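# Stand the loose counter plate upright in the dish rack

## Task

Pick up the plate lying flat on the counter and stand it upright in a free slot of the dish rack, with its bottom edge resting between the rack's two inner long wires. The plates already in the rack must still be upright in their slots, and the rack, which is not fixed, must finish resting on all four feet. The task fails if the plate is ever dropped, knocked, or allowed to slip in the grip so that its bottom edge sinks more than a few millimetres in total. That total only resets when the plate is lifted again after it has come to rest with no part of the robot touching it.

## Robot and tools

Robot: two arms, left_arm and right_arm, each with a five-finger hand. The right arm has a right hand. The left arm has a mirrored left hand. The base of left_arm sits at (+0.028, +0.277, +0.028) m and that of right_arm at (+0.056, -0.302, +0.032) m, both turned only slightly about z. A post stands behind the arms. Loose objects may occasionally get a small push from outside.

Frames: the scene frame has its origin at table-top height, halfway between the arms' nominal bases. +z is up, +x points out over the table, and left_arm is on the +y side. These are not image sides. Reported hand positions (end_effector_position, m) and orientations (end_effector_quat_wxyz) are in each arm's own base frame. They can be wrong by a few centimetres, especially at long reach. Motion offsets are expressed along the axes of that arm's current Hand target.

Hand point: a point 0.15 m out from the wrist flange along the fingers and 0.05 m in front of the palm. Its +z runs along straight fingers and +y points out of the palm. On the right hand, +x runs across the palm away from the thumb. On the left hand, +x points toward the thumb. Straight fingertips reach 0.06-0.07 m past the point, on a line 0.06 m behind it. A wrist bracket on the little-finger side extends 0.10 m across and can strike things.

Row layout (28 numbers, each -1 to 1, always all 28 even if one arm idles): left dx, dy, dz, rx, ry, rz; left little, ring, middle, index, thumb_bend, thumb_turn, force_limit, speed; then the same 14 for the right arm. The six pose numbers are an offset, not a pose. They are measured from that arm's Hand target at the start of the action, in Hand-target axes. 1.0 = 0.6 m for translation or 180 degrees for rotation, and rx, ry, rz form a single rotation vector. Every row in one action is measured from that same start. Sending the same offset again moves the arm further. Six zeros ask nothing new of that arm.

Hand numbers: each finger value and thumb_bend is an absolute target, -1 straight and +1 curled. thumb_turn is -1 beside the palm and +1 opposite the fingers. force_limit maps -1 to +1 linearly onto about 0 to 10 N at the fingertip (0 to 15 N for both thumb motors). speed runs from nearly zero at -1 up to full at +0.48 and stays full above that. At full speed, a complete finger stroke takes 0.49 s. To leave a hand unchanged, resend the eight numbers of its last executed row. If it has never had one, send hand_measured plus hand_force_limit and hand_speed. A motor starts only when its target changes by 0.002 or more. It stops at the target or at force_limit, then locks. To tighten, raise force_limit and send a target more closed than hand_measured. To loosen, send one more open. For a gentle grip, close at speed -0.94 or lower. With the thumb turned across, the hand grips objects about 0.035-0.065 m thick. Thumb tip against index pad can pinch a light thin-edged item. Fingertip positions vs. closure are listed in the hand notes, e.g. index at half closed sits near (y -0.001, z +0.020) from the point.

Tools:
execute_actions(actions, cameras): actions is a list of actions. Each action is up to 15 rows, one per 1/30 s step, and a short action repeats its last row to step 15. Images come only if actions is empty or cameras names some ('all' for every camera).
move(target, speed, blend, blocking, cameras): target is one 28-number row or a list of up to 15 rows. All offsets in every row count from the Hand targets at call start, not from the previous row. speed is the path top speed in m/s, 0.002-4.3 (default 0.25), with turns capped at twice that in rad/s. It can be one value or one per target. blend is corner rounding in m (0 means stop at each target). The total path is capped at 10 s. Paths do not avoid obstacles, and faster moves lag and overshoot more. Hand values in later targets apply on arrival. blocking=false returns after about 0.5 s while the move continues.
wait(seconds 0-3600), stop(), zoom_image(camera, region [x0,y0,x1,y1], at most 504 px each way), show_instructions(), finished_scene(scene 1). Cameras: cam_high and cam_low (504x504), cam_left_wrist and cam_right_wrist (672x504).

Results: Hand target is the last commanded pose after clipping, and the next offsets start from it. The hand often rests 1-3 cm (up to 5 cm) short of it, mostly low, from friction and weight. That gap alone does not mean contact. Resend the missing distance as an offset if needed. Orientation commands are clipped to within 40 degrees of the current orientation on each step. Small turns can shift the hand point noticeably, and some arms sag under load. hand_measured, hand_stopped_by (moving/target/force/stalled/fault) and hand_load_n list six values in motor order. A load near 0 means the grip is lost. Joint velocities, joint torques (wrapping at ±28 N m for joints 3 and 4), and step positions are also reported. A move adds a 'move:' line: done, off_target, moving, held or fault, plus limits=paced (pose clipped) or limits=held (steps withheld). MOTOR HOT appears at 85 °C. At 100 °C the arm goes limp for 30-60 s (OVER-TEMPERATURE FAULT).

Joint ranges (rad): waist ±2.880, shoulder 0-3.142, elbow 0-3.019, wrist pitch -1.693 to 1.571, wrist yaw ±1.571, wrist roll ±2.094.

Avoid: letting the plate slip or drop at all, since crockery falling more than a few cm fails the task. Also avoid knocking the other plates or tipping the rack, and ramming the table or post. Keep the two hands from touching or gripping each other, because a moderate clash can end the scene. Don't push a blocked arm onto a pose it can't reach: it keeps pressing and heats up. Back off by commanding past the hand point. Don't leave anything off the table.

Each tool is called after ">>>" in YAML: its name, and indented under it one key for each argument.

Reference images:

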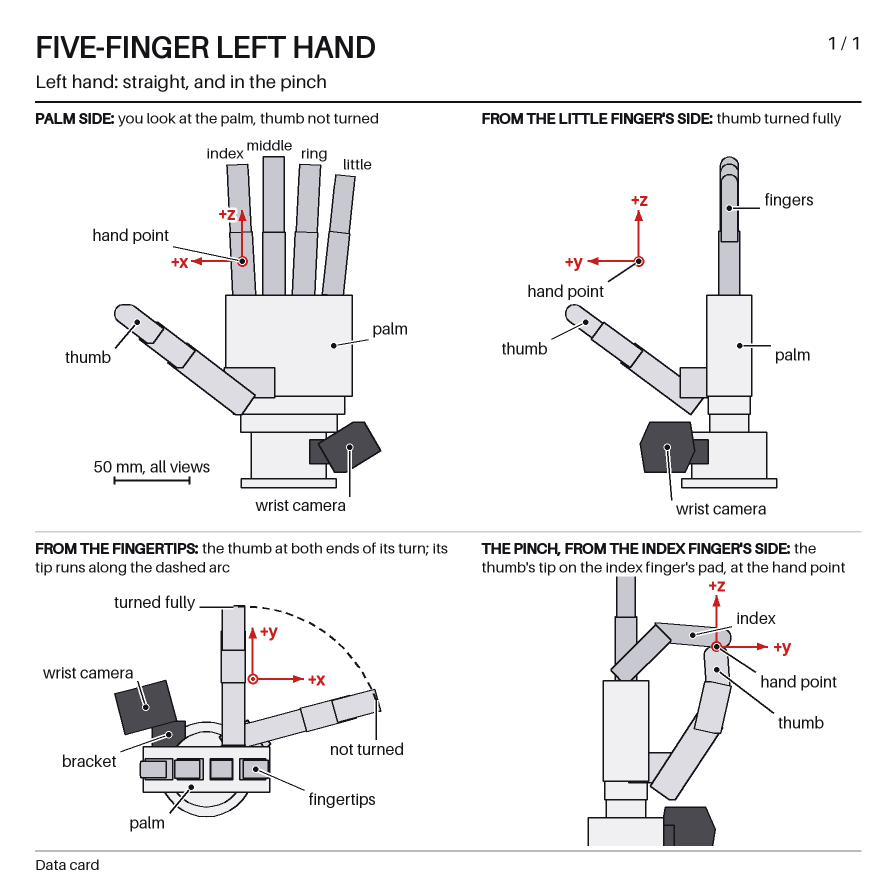

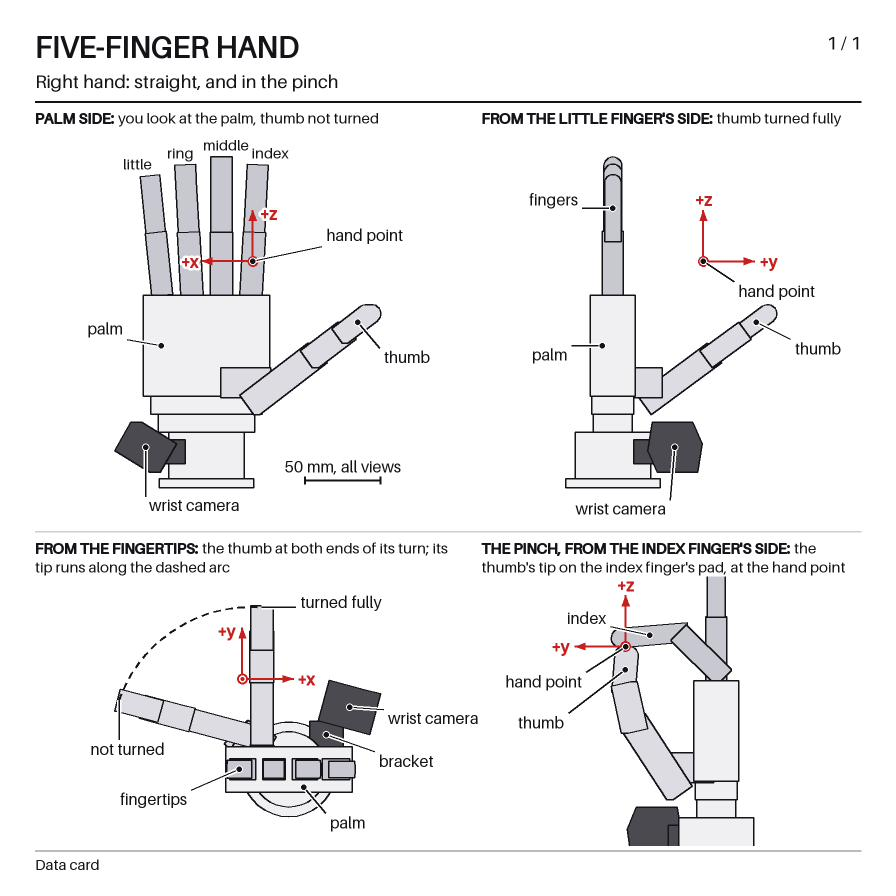

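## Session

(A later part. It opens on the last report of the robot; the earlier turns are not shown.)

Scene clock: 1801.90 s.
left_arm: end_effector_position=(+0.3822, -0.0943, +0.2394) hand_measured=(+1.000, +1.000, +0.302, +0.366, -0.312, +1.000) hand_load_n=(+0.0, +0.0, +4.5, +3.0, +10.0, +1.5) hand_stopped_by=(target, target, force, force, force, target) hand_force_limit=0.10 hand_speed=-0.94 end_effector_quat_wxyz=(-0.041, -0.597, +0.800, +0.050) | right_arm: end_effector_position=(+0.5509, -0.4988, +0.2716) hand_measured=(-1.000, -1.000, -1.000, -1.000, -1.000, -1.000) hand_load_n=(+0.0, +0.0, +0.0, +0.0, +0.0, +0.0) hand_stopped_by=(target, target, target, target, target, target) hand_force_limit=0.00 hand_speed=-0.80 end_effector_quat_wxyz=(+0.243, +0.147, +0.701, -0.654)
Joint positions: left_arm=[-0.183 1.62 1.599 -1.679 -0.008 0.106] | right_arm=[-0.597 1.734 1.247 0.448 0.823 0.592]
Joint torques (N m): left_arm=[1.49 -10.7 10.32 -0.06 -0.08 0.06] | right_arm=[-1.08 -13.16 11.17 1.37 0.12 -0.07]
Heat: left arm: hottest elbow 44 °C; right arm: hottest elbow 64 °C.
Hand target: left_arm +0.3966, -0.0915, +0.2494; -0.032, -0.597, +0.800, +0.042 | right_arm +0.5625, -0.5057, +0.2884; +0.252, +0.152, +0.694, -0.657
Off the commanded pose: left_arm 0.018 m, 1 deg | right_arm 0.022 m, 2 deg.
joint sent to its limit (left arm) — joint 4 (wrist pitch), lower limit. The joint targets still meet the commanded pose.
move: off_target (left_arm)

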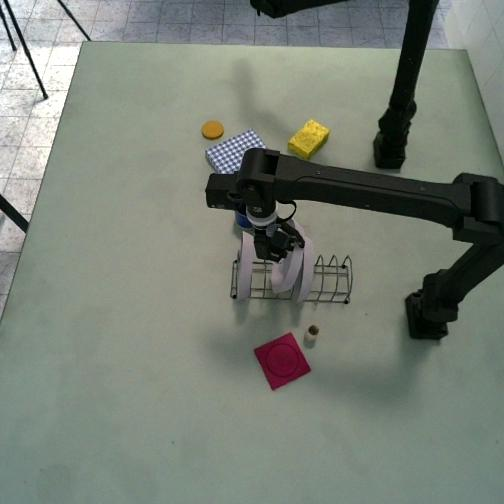

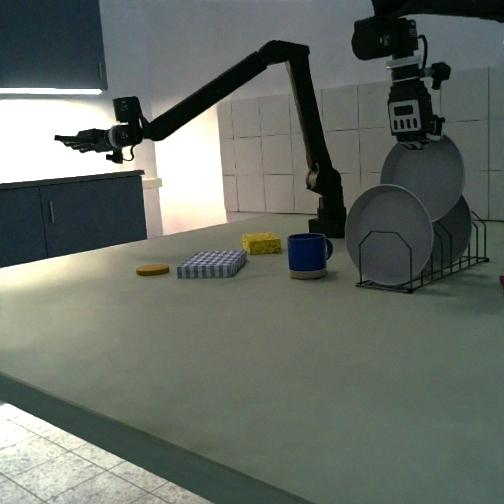

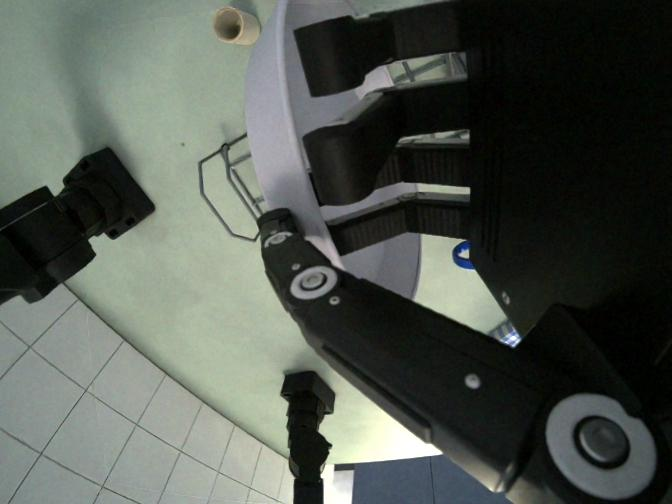

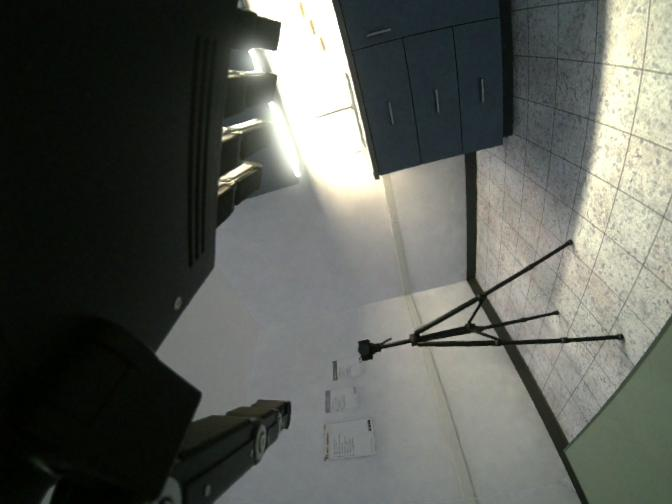

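>>> move:
  target:
    - [-0.0047,-0.0138,-0.0346,0.0222,0,0,1,1,0.7,0.75,0.1,1,0.1,-0.94,0,0,0,0,0,0,-1,-1,-1,-1,-1,-1,0,-0.8]
  speed: 0.04
  cameras: ["cam_low"]

>>> zoom_image:
  camera: "cam_low"
  region: [320, 120, 490, 290]

Scene clock: 1818.00 s.
left_arm: end_effector_position=(+0.3927, -0.0955, +0.2508) hand_measured=(+1.000, +1.000, +0.302, +0.366, -0.312, +1.000) hand_load_n=(+0.0, +0.0, +4.5, +4.5, +9.5, +1.0) hand_stopped_by=(target, target, force, force, force, target) hand_force_limit=0.10 hand_speed=-0.94 end_effector_quat_wxyz=(-0.028, -0.596, +0.802, +0.035) | right_arm: end_effector_position=(+0.5509, -0.4988, +0.2716) hand_measured=(-1.000, -1.000, -1.000, -1.000, -1.000, -1.000) hand_load_n=(+0.0, +0.0, +0.0, +0.0, -0.5, +0.0) hand_stopped_by=(target, target, target, target, target, target) hand_force_limit=0.00 hand_speed=-0.80 end_effector_quat_wxyz=(+0.243, +0.147, +0.701, -0.654)
Joint positions: left_arm=[-0.181 1.621 1.639 -1.679 -0.007 0.111] | right_arm=[-0.597 1.734 1.247 0.448 0.823 0.592]
Joint torques (N m): left_arm=[1.85 -11.93 10.88 0.09 0.13 0.1] | right_arm=[-1.08 -13.22 11.17 1.37 0.12 -0.07]
Heat: left arm: hottest elbow 46 °C; right arm: hottest elbow 64 °C.
Hand target: left_arm +0.4074, -0.0915, +0.2692; -0.011, -0.598, +0.801, +0.014 | right_arm +0.5625, -0.5057, +0.2884; +0.252, +0.152, +0.694, -0.657
Off the commanded pose: left_arm 0.024 m, 3 deg | right_arm 0.022 m, 2 deg.
move: off_target (left_arm)

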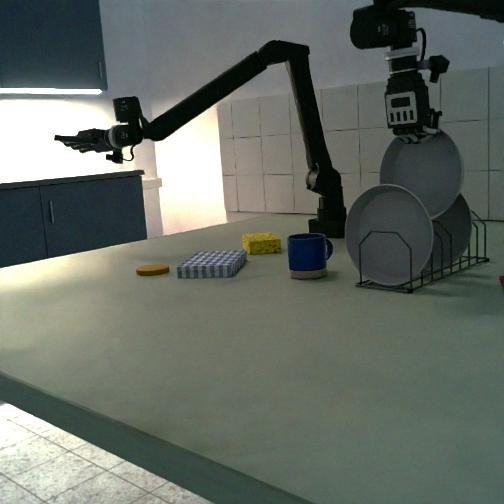

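Scaled by 2.965 from the camera's image (finer frame: 720x720).

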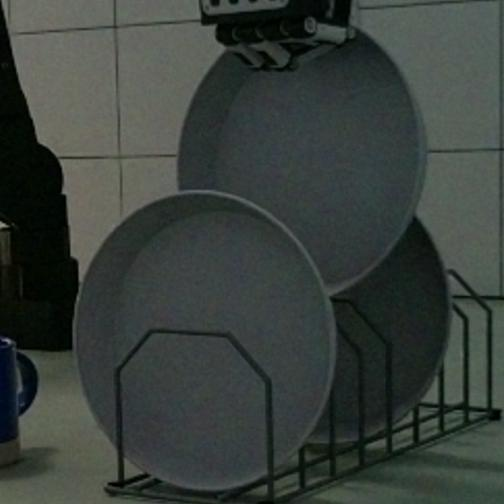

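>>> move:
  target:
    - [0.2395,-0.071,-0.0023,0,0,0,1,1,0.7,0.75,0.1,1,0.1,-0.94,0,0,0,0,0,0,-1,-1,-1,-1,-1,-1,0,-0.8]
    - [0.36,-0.046,-0.0013,0,0,0,1,1,0.7,0.75,0.1,1,0.1,-0.94,0,0,0,0,0,0,-1,-1,-1,-1,-1,-1,0,-0.8]
  speed: 0.07
  blend: 0.02
  cameras: ["all"]

>>> zoom_image:
  camera: "cam_low"
  region: [270, 100, 490, 320]

>>> zoom_image:
  camera: "cam_high"
  region: [210, 150, 360, 310]

Scene clock: 1841.17 s.
left_arm: end_effector_position=(+0.3644, -0.2940, +0.2522) hand_measured=(+1.000, +1.000, +0.302, +0.366, -0.312, +1.000) hand_load_n=(+0.0, +0.0, +4.5, +5.0, +9.5, +1.0) hand_stopped_by=(target, target, force, force, force, target) hand_force_limit=0.10 hand_speed=-0.94 end_effector_quat_wxyz=(-0.015, -0.599, +0.800, +0.021) | right_arm: end_effector_position=(+0.5509, -0.4988, +0.2716) hand_measured=(-1.000, -1.000, -1.000, -1.000, -1.000, -1.000) hand_load_n=(+0.0, +0.0, +0.0, +0.0, +0.0, +0.0) hand_stopped_by=(target, target, target, target, target, target) hand_force_limit=0.00 hand_speed=-0.80 end_effector_quat_wxyz=(+0.243, +0.147, +0.701, -0.654)
Joint positions: left_arm=[-0.573 1.723 1.782 -1.679 0.013 -0.286] | right_arm=[-0.597 1.734 1.247 0.448 0.823 0.592]
Joint torques (N m): left_arm=[-0.26 -12.81 11 0.06 0.14 -0.1] | right_arm=[-1.08 -13.16 11.17 1.37 0.12 -0.07]
Heat: left arm: hottest elbow 51 °C; right arm: hottest elbow 64 °C.
Hand target: left_arm +0.3724, -0.3065, +0.2693; -0.011, -0.598, +0.801, +0.014 | right_arm +0.5625, -0.5057, +0.2884; +0.252, +0.152, +0.694, -0.657
Off the commanded pose: left_arm 0.023 m, 1 deg | right_arm 0.022 m, 2 deg.
joint sent to its limit (left arm) — joint 4 (wrist pitch), lower limit. The joint targets still meet the commanded pose.
move: off_target (left_arm)

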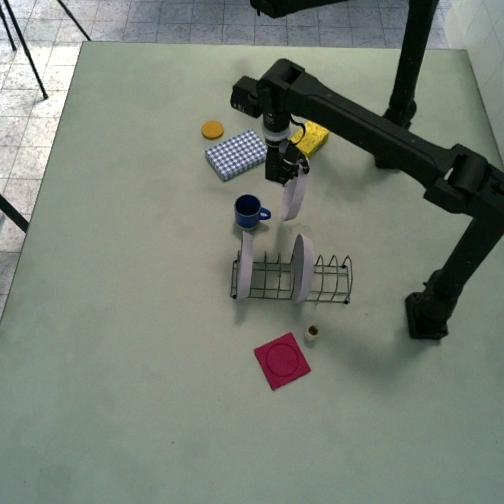

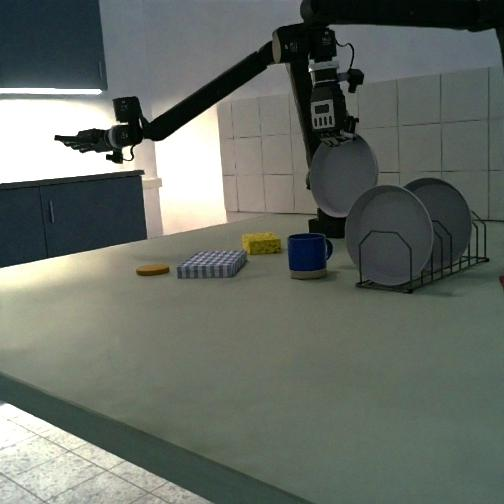

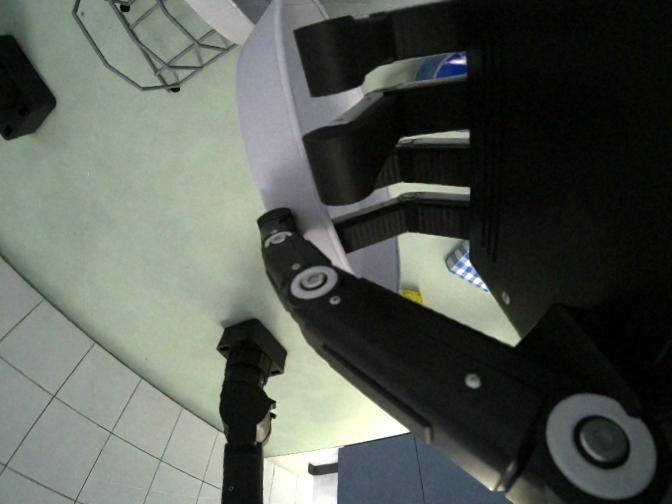

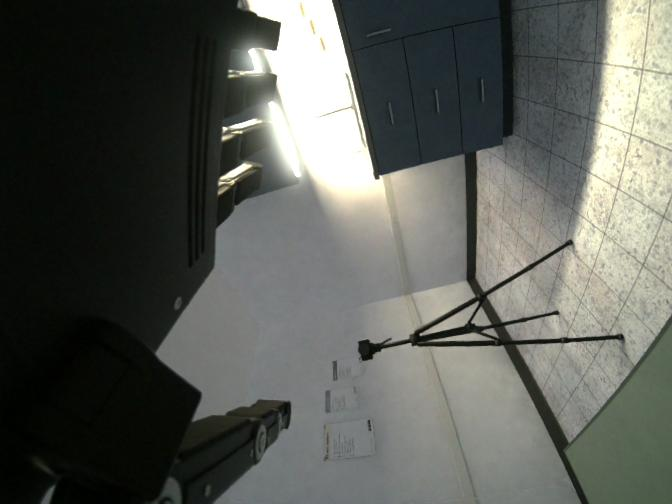

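Scaled by 2.291 from the camera's image (finer frame: 720x720).

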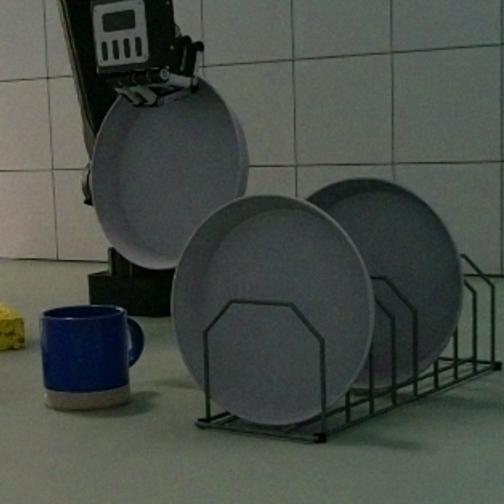

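Scaled by 3.150 from the camera's image (finer frame: 720x720).

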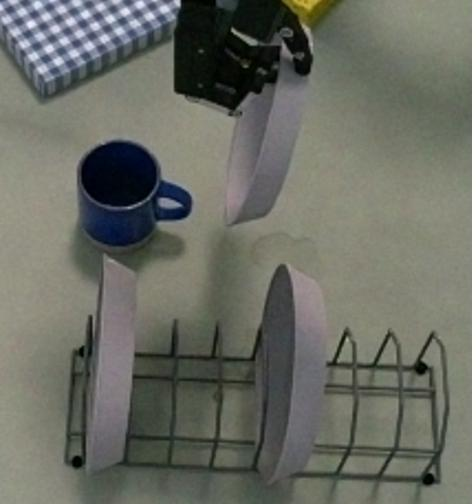

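>>> move:
  target:
    - [0.1107,0.2565,0.0092,0,0,0,1,1,0.7,0.75,0.1,1,0.1,-0.94,0,0,0,0,0,0,-1,-1,-1,-1,-1,-1,0,-0.8]
  speed: 0.06
  cameras: ["all"]

>>> zoom_image:
  camera: "cam_high"
  region: [220, 150, 380, 310]

Scene clock: 1891.63 s.
left_arm: end_effector_position=(+0.2112, -0.3233, +0.2574) hand_measured=(+1.000, +1.000, +0.302, +0.366, -0.312, +1.000) hand_load_n=(+0.0, +0.5, +4.5, +4.5, +9.5, +1.0) hand_stopped_by=(target, target, force, force, force, target) hand_force_limit=0.10 hand_speed=-0.94 end_effector_quat_wxyz=(-0.012, -0.599, +0.800, +0.033) | right_arm: end_effector_position=(+0.5509, -0.4988, +0.2716) hand_measured=(-1.000, -1.000, -1.000, -1.000, -1.000, -1.000) hand_load_n=(+0.0, +0.0, +0.0, +0.0, +0.0, +0.0) hand_stopped_by=(target, target, target, target, target, target) hand_force_limit=0.00 hand_speed=-0.80 end_effector_quat_wxyz=(+0.243, +0.147, +0.701, -0.654)
Joint positions: left_arm=[-0.832 1.474 1.494 -1.659 0.018 -0.547] | right_arm=[-0.597 1.734 1.247 0.448 0.823 0.592]
Joint torques (N m): left_arm=[-0.5 -11.99 7.36 0.47 0.17 -0.12] | right_arm=[-1.08 -13.16 11.17 1.37 0.12 -0.08]
Heat: left arm: hottest elbow 54 °C; right arm: hottest elbow 64 °C.
Hand target: left_arm +0.2059, -0.3265, +0.2693; -0.011, -0.598, +0.801, +0.014 | right_arm +0.5625, -0.5057, +0.2884; +0.252, +0.152, +0.694, -0.657
Off the commanded pose: left_arm 0.013 m, 2 deg | right_arm 0.022 m, 2 deg.
move: off_target (left_arm)

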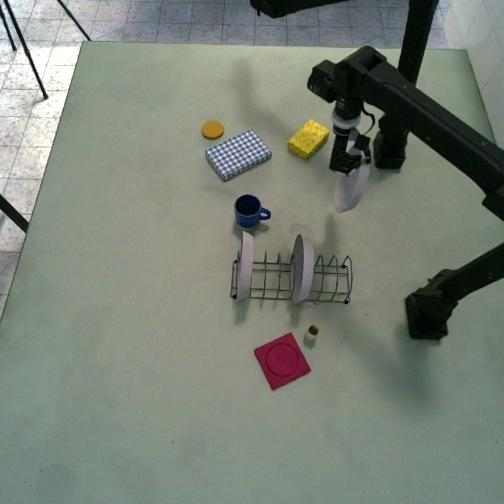

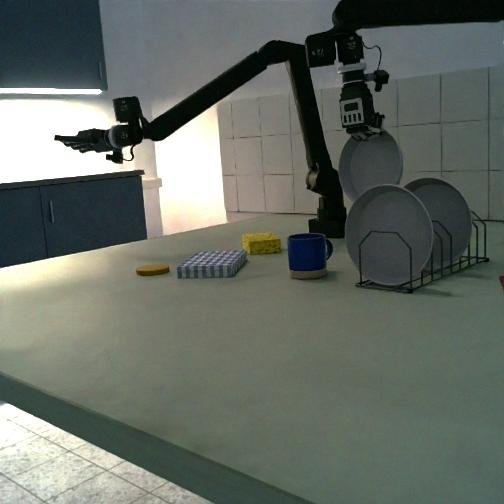

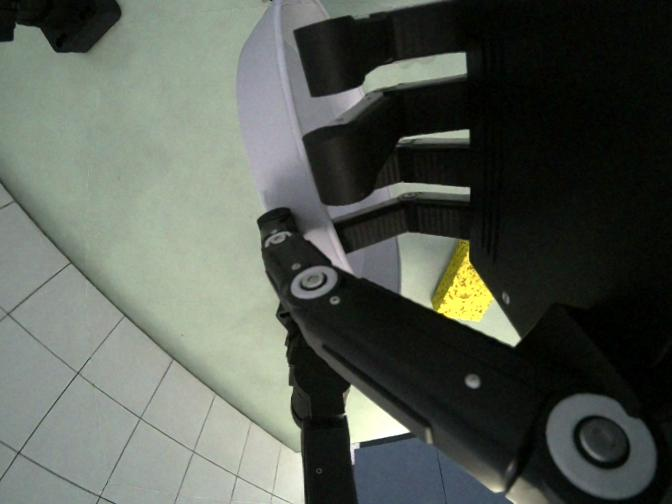

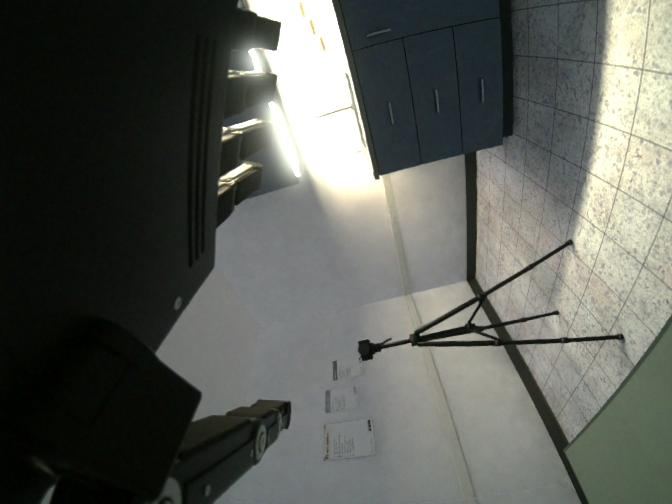

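Scaled by 3.150 from the camera's image (finer frame: 720x720).

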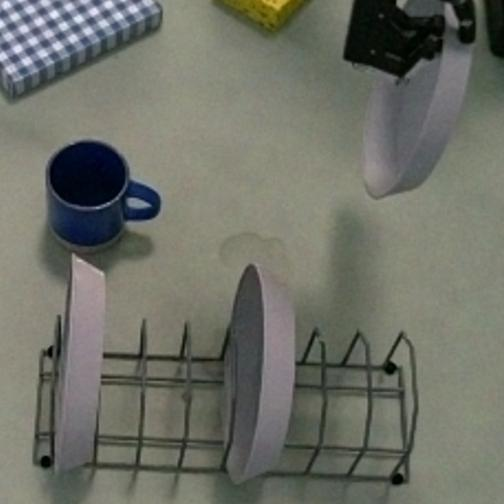

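>>> move:
  target:
    - [-0.3583,0.096,0.003,0,0,0,1,1,0.7,0.75,0.1,1,0.1,-0.94,0,0,0,0,0,0,-1,-1,-1,-1,-1,-1,0,-0.8]
  speed: 0.06
  cameras: ["all"]

>>> zoom_image:
  camera: "cam_low"
  region: [340, 120, 504, 284]

>>> zoom_image:
  camera: "cam_high"
  region: [270, 200, 380, 310]

>>> zoom_image:
  camera: "cam_left_wrist"
  region: [0, 0, 400, 300]

Scene clock: 1915.80 s.
left_arm: end_effector_position=(+0.2142, -0.1093, +0.2620) hand_measured=(+1.000, +1.000, +0.302, +0.366, -0.312, +1.000) hand_load_n=(+0.0, +0.0, +4.5, +5.0, +9.5, +1.0) hand_stopped_by=(target, target, force, force, force, target) hand_force_limit=0.10 hand_speed=-0.94 end_effector_quat_wxyz=(-0.013, -0.596, +0.802, +0.017) | right_arm: end_effector_position=(+0.5509, -0.4988, +0.2716) hand_measured=(-1.000, -1.000, -1.000, -1.000, -1.000, -1.000) hand_load_n=(-0.5, +0.0, +0.0, -0.5, +0.0, -0.5) hand_stopped_by=(target, target, target, target, target, target) hand_force_limit=0.00 hand_speed=-0.80 end_effector_quat_wxyz=(+0.243, +0.147, +0.701, -0.654)
Joint positions: left_arm=[-0.33 1.144 1.207 -1.676 0.003 -0.037] | right_arm=[-0.597 1.734 1.247 0.448 0.823 0.592]
Joint torques (N m): left_arm=[1.79 -6.48 7.36 -0.05 0.05 0.1] | right_arm=[-1.08 -13.22 11.15 1.37 0.12 -0.07]
Heat: left arm: hottest elbow 51 °C; right arm: hottest elbow 64 °C.
Hand target: left_arm +0.2118, -0.1039, +0.2692; -0.011, -0.598, +0.801, +0.014 | right_arm +0.5625, -0.5057, +0.2884; +0.252, +0.152, +0.694, -0.657
Off the commanded pose: left_arm 0.009 m, 0 deg | right_arm 0.022 m, 2 deg.
joint sent to its limit (left arm) — joint 4 (wrist pitch), lower limit. The joint targets still meet the commanded pose.
move: done

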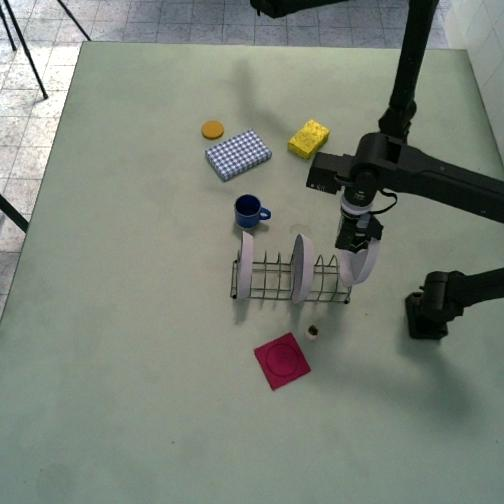

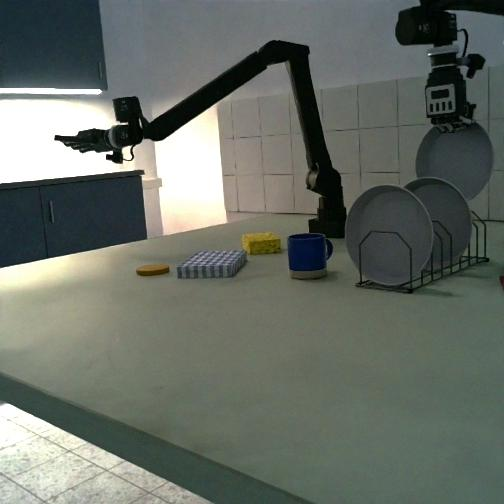

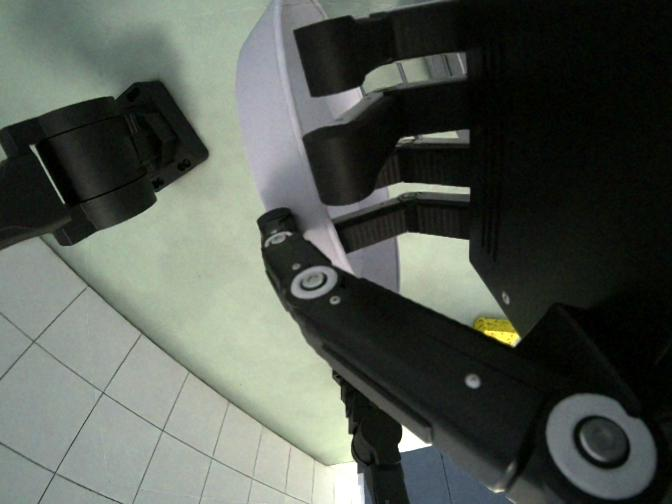

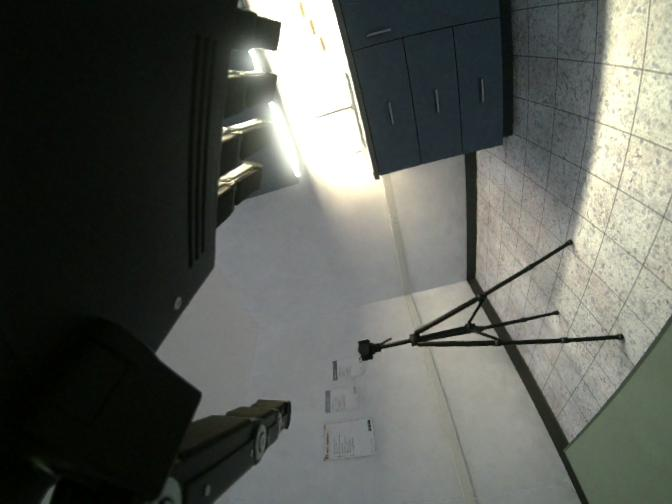

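Scaled by 3.073 from the camera's image (finer frame: 720x720).

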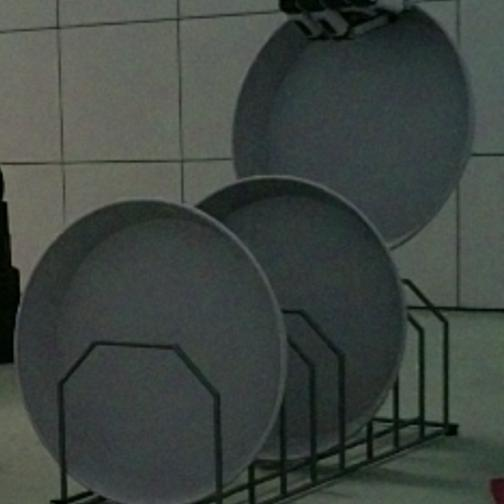

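Scaled by 4.582 from the camera's image (finer frame: 720x720).

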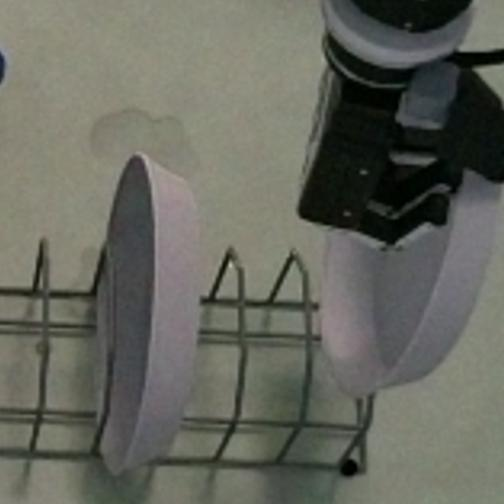

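Scaled by 1.260 from the camera's image (finer frame: 960x720).

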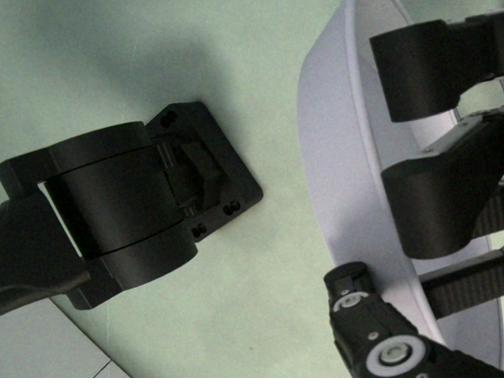

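>>> move:
  target:
    - [-0.0328,-0.0228,0.0275,-0.0083,0,0,1,1,0.7,0.75,0.1,1,0.1,-0.94,0,0,0,0,0,0,-1,-1,-1,-1,-1,-1,0,-0.8]
  speed: 0.04
  cameras: ["all"]

>>> zoom_image:
  camera: "cam_low"
  region: [404, 120, 504, 250]

>>> zoom_image:
  camera: "cam_high"
  region: [290, 210, 390, 310]

>>> zoom_image:
  camera: "cam_left_wrist"
  region: [200, 0, 500, 300]

Scene clock: 2027.00 s.
left_arm: end_effector_position=(+0.2249, -0.0922, +0.2517) hand_measured=(+1.000, +1.000, +0.302, +0.366, -0.312, +1.000) hand_load_n=(+0.0, +0.0, +4.5, +4.5, +9.0, +1.0) hand_stopped_by=(target, target, force, force, force, target) hand_force_limit=0.10 hand_speed=-0.94 end_effector_quat_wxyz=(-0.021, -0.596, +0.802, +0.027) | right_arm: end_effector_position=(+0.5509, -0.4988, +0.2716) hand_measured=(-1.000, -1.000, -1.000, -1.000, -1.000, -1.000) hand_load_n=(+0.0, +0.0, +0.0, +0.0, +0.0, +0.0) hand_stopped_by=(target, target, target, target, target, target) hand_force_limit=0.00 hand_speed=-0.80 end_effector_quat_wxyz=(+0.243, +0.147, +0.701, -0.654)
Joint positions: left_arm=[-0.266 1.175 1.198 -1.663 0 0.026] | right_arm=[-0.597 1.734 1.247 0.448 0.823 0.592]
Joint torques (N m): left_arm=[1.79 -4.95 7.47 0.47 -0.01 0.09] | right_arm=[-1.03 -13.22 11.17 1.37 0.12 -0.07]
Heat: left arm: hottest elbow 48 °C; right arm: hottest elbow 64 °C.
Hand target: left_arm +0.2299, -0.0888, +0.2522; -0.019, -0.598, +0.801, +0.024 | right_arm +0.5625, -0.5057, +0.2884; +0.252, +0.152, +0.694, -0.657
Off the commanded pose: left_arm 0.006 m, 1 deg | right_arm 0.022 m, 2 deg.
move: done

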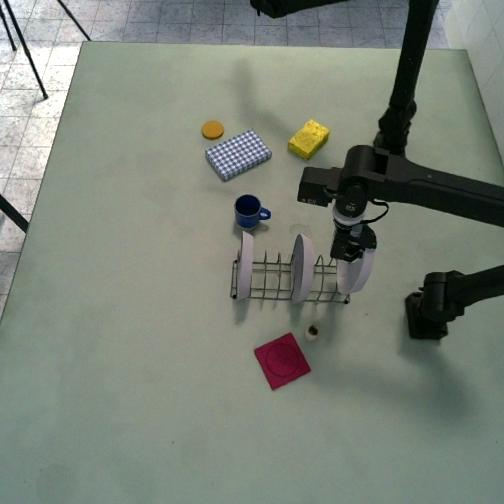

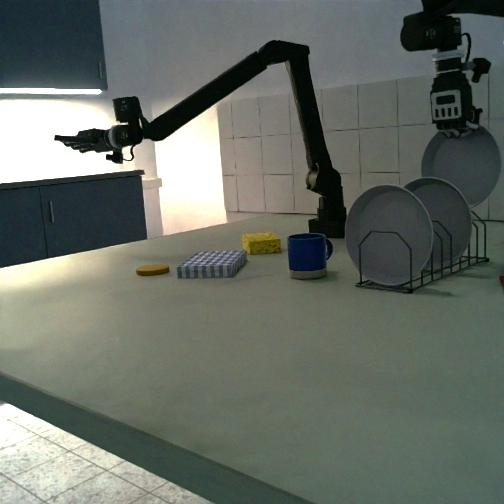

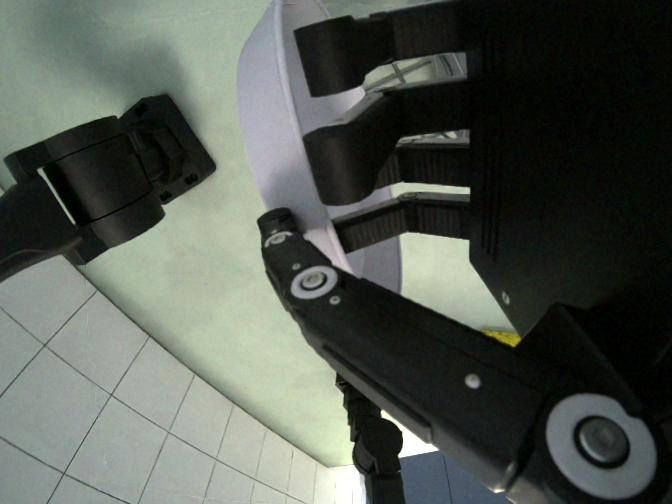

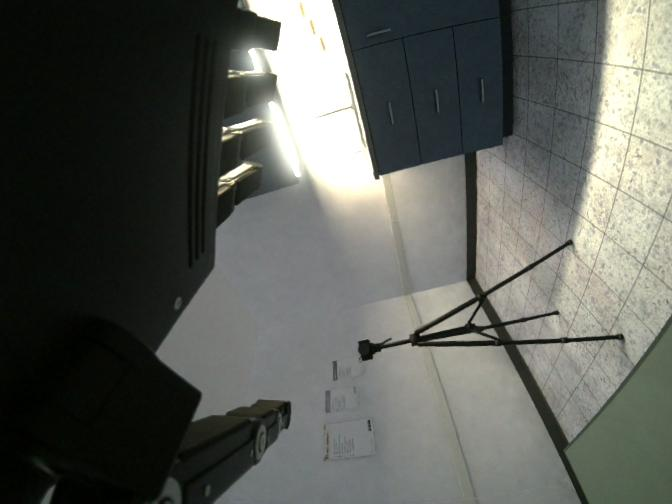

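Scaled by 3.877 from the camera's image (finer frame: 720x720).

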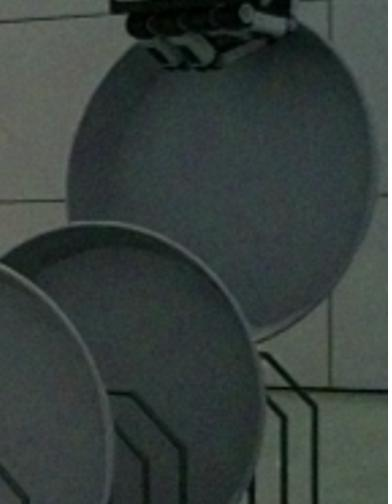

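Scaled by 5.040 from the camera's image (finer frame: 720x720).

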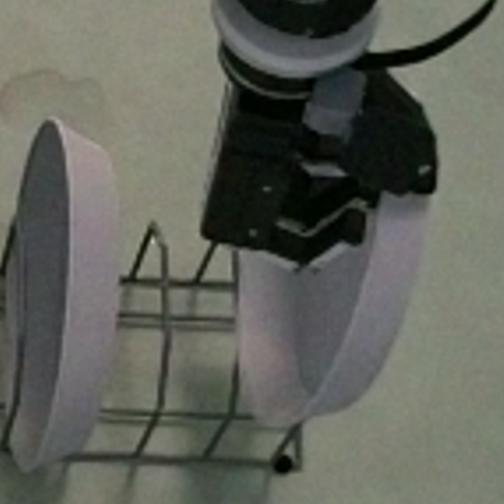

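Scaled by 1.680 from the camera's image (finer frame: 960x720).

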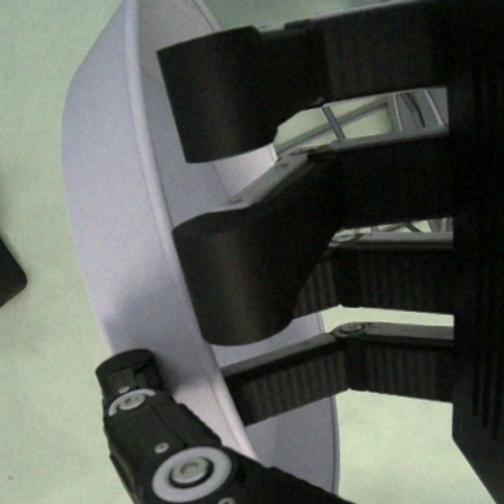

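>>> move:
  target:
    - [0.0075,-0.0125,0.0272,-0.0144,-0.0007,0.0111,1,1,0.7,0.75,0.1,1,0.1,-0.94,0,0,0,0,0,0,-1,-1,-1,-1,-1,-1,0,-0.8]
  speed: 0.03
  cameras: ["cam_high", "cam_low", "cam_left_wrist"]

>>> zoom_image:
  camera: "cam_low"
  region: [404, 120, 504, 270]

>>> zoom_image:
  camera: "cam_high"
  region: [290, 210, 390, 310]

Scene clock: 2075.60 s.
left_arm: end_effector_position=(+0.2315, -0.0929, +0.2388) hand_measured=(+1.000, +1.000, +0.302, +0.366, -0.312, +1.000) hand_load_n=(+0.0, +0.0, +4.5, +3.5, +10.0, +1.5) hand_stopped_by=(target, target, force, force, force, target) hand_force_limit=0.10 hand_speed=-0.94 end_effector_quat_wxyz=(-0.033, -0.591, +0.805, +0.042) | right_arm: end_effector_position=(+0.5509, -0.4988, +0.2716) hand_measured=(-1.000, -1.000, -1.000, -1.000, -1.000, -1.000) hand_load_n=(+0.0, +0.0, +0.0, -0.5, +0.0, +0.0) hand_stopped_by=(target, target, target, target, target, target) hand_force_limit=0.00 hand_speed=-0.80 end_effector_quat_wxyz=(+0.243, +0.147, +0.701, -0.654)
Joint positions: left_arm=[-0.266 1.22 1.192 -1.65 -0.001 0.039] | right_arm=[-0.597 1.734 1.247 0.448 0.823 0.592]
Joint torques (N m): left_arm=[-0.09 -4.95 7.01 0.59 -0.03 0.08] | right_arm=[-1.08 -13.22 11.17 1.37 0.12 -0.07]
Heat: left arm: hottest elbow 47 °C; right arm: hottest elbow 65 °C.
Hand target: left_arm +0.2348, -0.0950, +0.2355; -0.032, -0.583, +0.811, +0.042 | right_arm +0.5625, -0.5057, +0.2884; +0.252, +0.152, +0.694, -0.657
Off the commanded pose: left_arm 0.005 m, 1 deg | right_arm 0.022 m, 2 deg.
move: done

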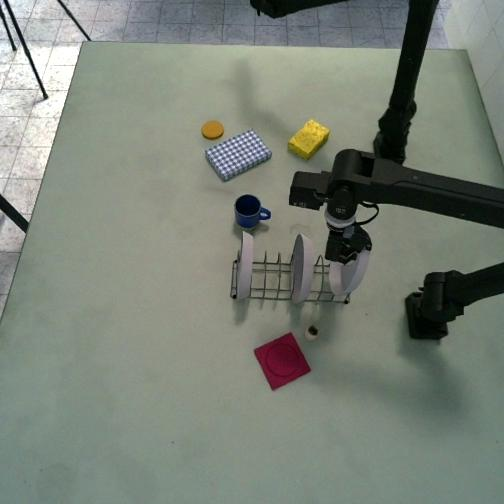

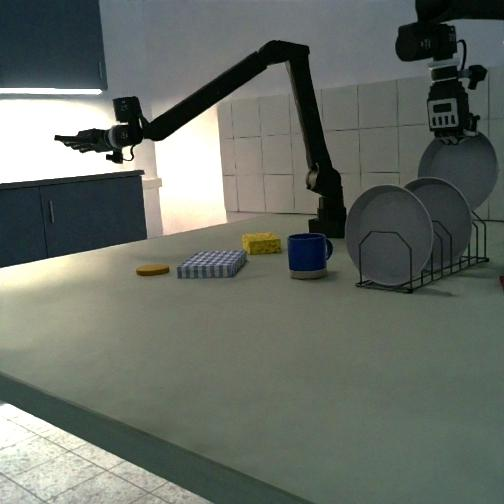

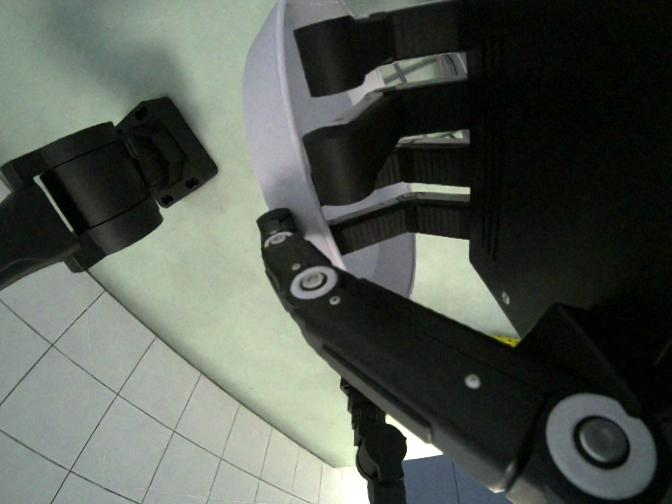

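Scaled by 3.360 from the camera's image (finer frame: 720x720).

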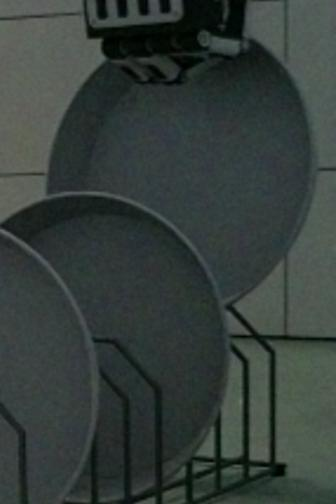

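Scaled by 5.040 from the camera's image (finer frame: 720x720).

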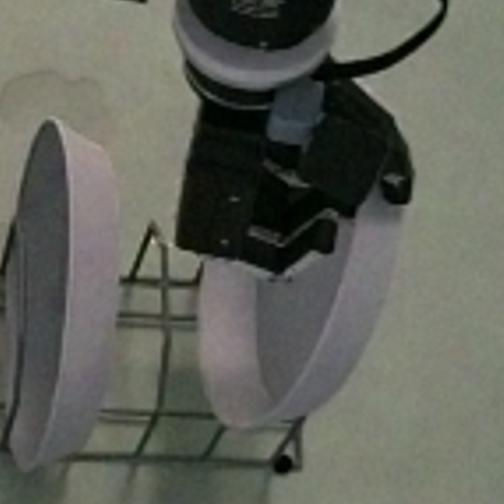

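>>> move:
  target:
    - [0,-0.0018,-0.0199,0,0,0,1,1,0.7,0.75,0.1,1,0.1,-0.94,0,0,0,0,0,0,-1,-1,-1,-1,-1,-1,0,-0.8]
  speed: 0.03
  cameras: ["cam_high", "cam_low", "cam_left_wrist"]

>>> zoom_image:
  camera: "cam_low"
  region: [404, 120, 504, 270]

>>> zoom_image:
  camera: "cam_high"
  region: [290, 210, 390, 310]

Scene clock: 2106.40 s.
left_arm: end_effector_position=(+0.2289, -0.0922, +0.2388) hand_measured=(+1.000, +1.000, +0.302, +0.366, -0.312, +1.000) hand_load_n=(+0.0, +0.0, +4.0, +3.0, +10.0, +1.5) hand_stopped_by=(target, target, force, force, force, target) hand_force_limit=0.10 hand_speed=-0.94 end_effector_quat_wxyz=(-0.038, -0.590, +0.805, +0.049) | right_arm: end_effector_position=(+0.5509, -0.4988, +0.2716) hand_measured=(-1.000, -1.000, -1.000, -1.000, -1.000, -1.000) hand_load_n=(+0.0, +0.0, +0.0, +0.0, +0.0, +0.0) hand_stopped_by=(target, target, target, target, target, target) hand_force_limit=0.00 hand_speed=-0.80 end_effector_quat_wxyz=(+0.243, +0.147, +0.701, -0.654)
Joint positions: left_arm=[-0.266 1.225 1.192 -1.662 -0.001 0.039] | right_arm=[-0.597 1.734 1.247 0.448 0.823 0.592]
Joint torques (N m): left_arm=[-0.09 -5.01 9.39 -0.08 -0.03 0.06] | right_arm=[-1.08 -13.22 11.18 1.37 0.12 -0.07]
Heat: left arm: hottest elbow 48 °C; right arm: hottest elbow 65 °C.
Hand target: left_arm +0.2371, -0.0957, +0.2473; -0.032, -0.583, +0.811, +0.042 | right_arm +0.5625, -0.5057, +0.2884; +0.252, +0.152, +0.694, -0.657
Off the commanded pose: left_arm 0.012 m, 1 deg | right_arm 0.022 m, 2 deg.
move: off_target (left_arm)

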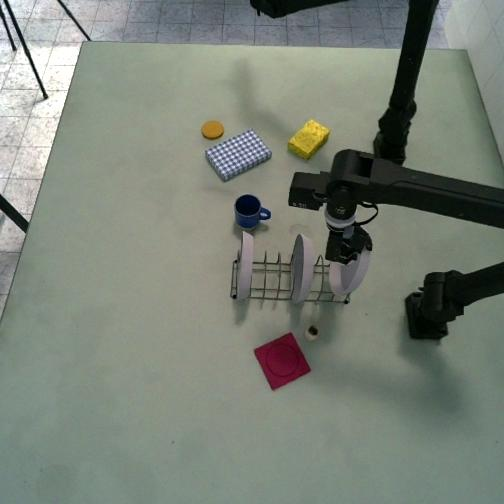

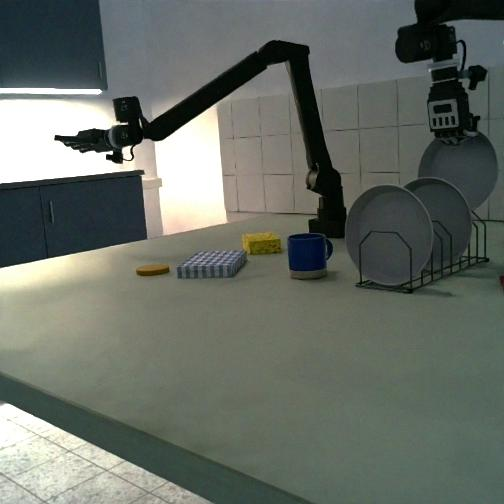

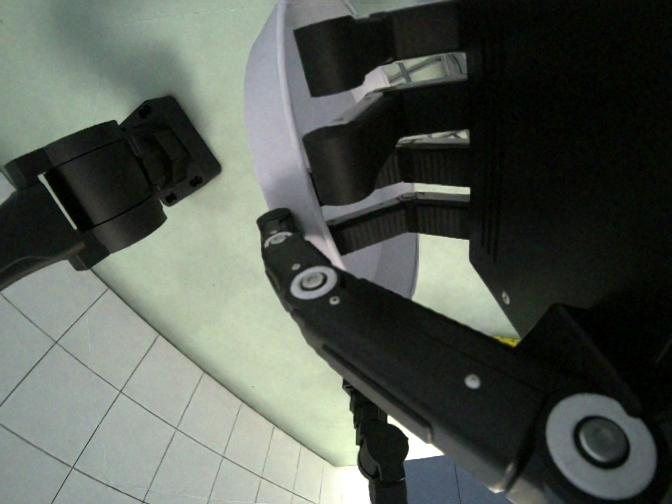

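Scaled by 3.360 from the camera's image (finer frame: 720x720).

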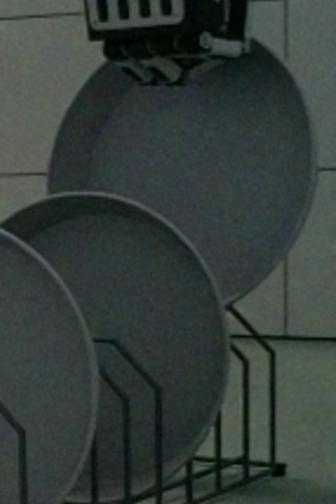

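Scaled by 5.040 from the camera's image (finer frame: 720x720).

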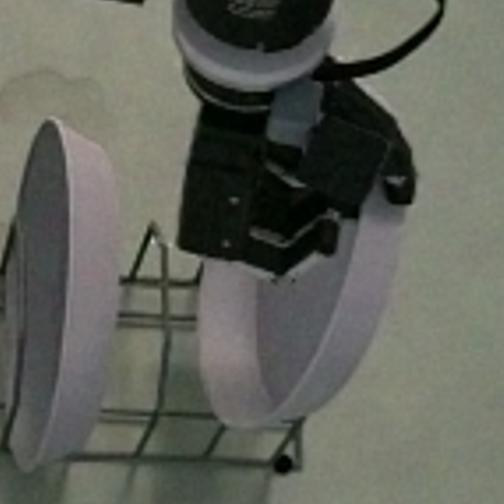

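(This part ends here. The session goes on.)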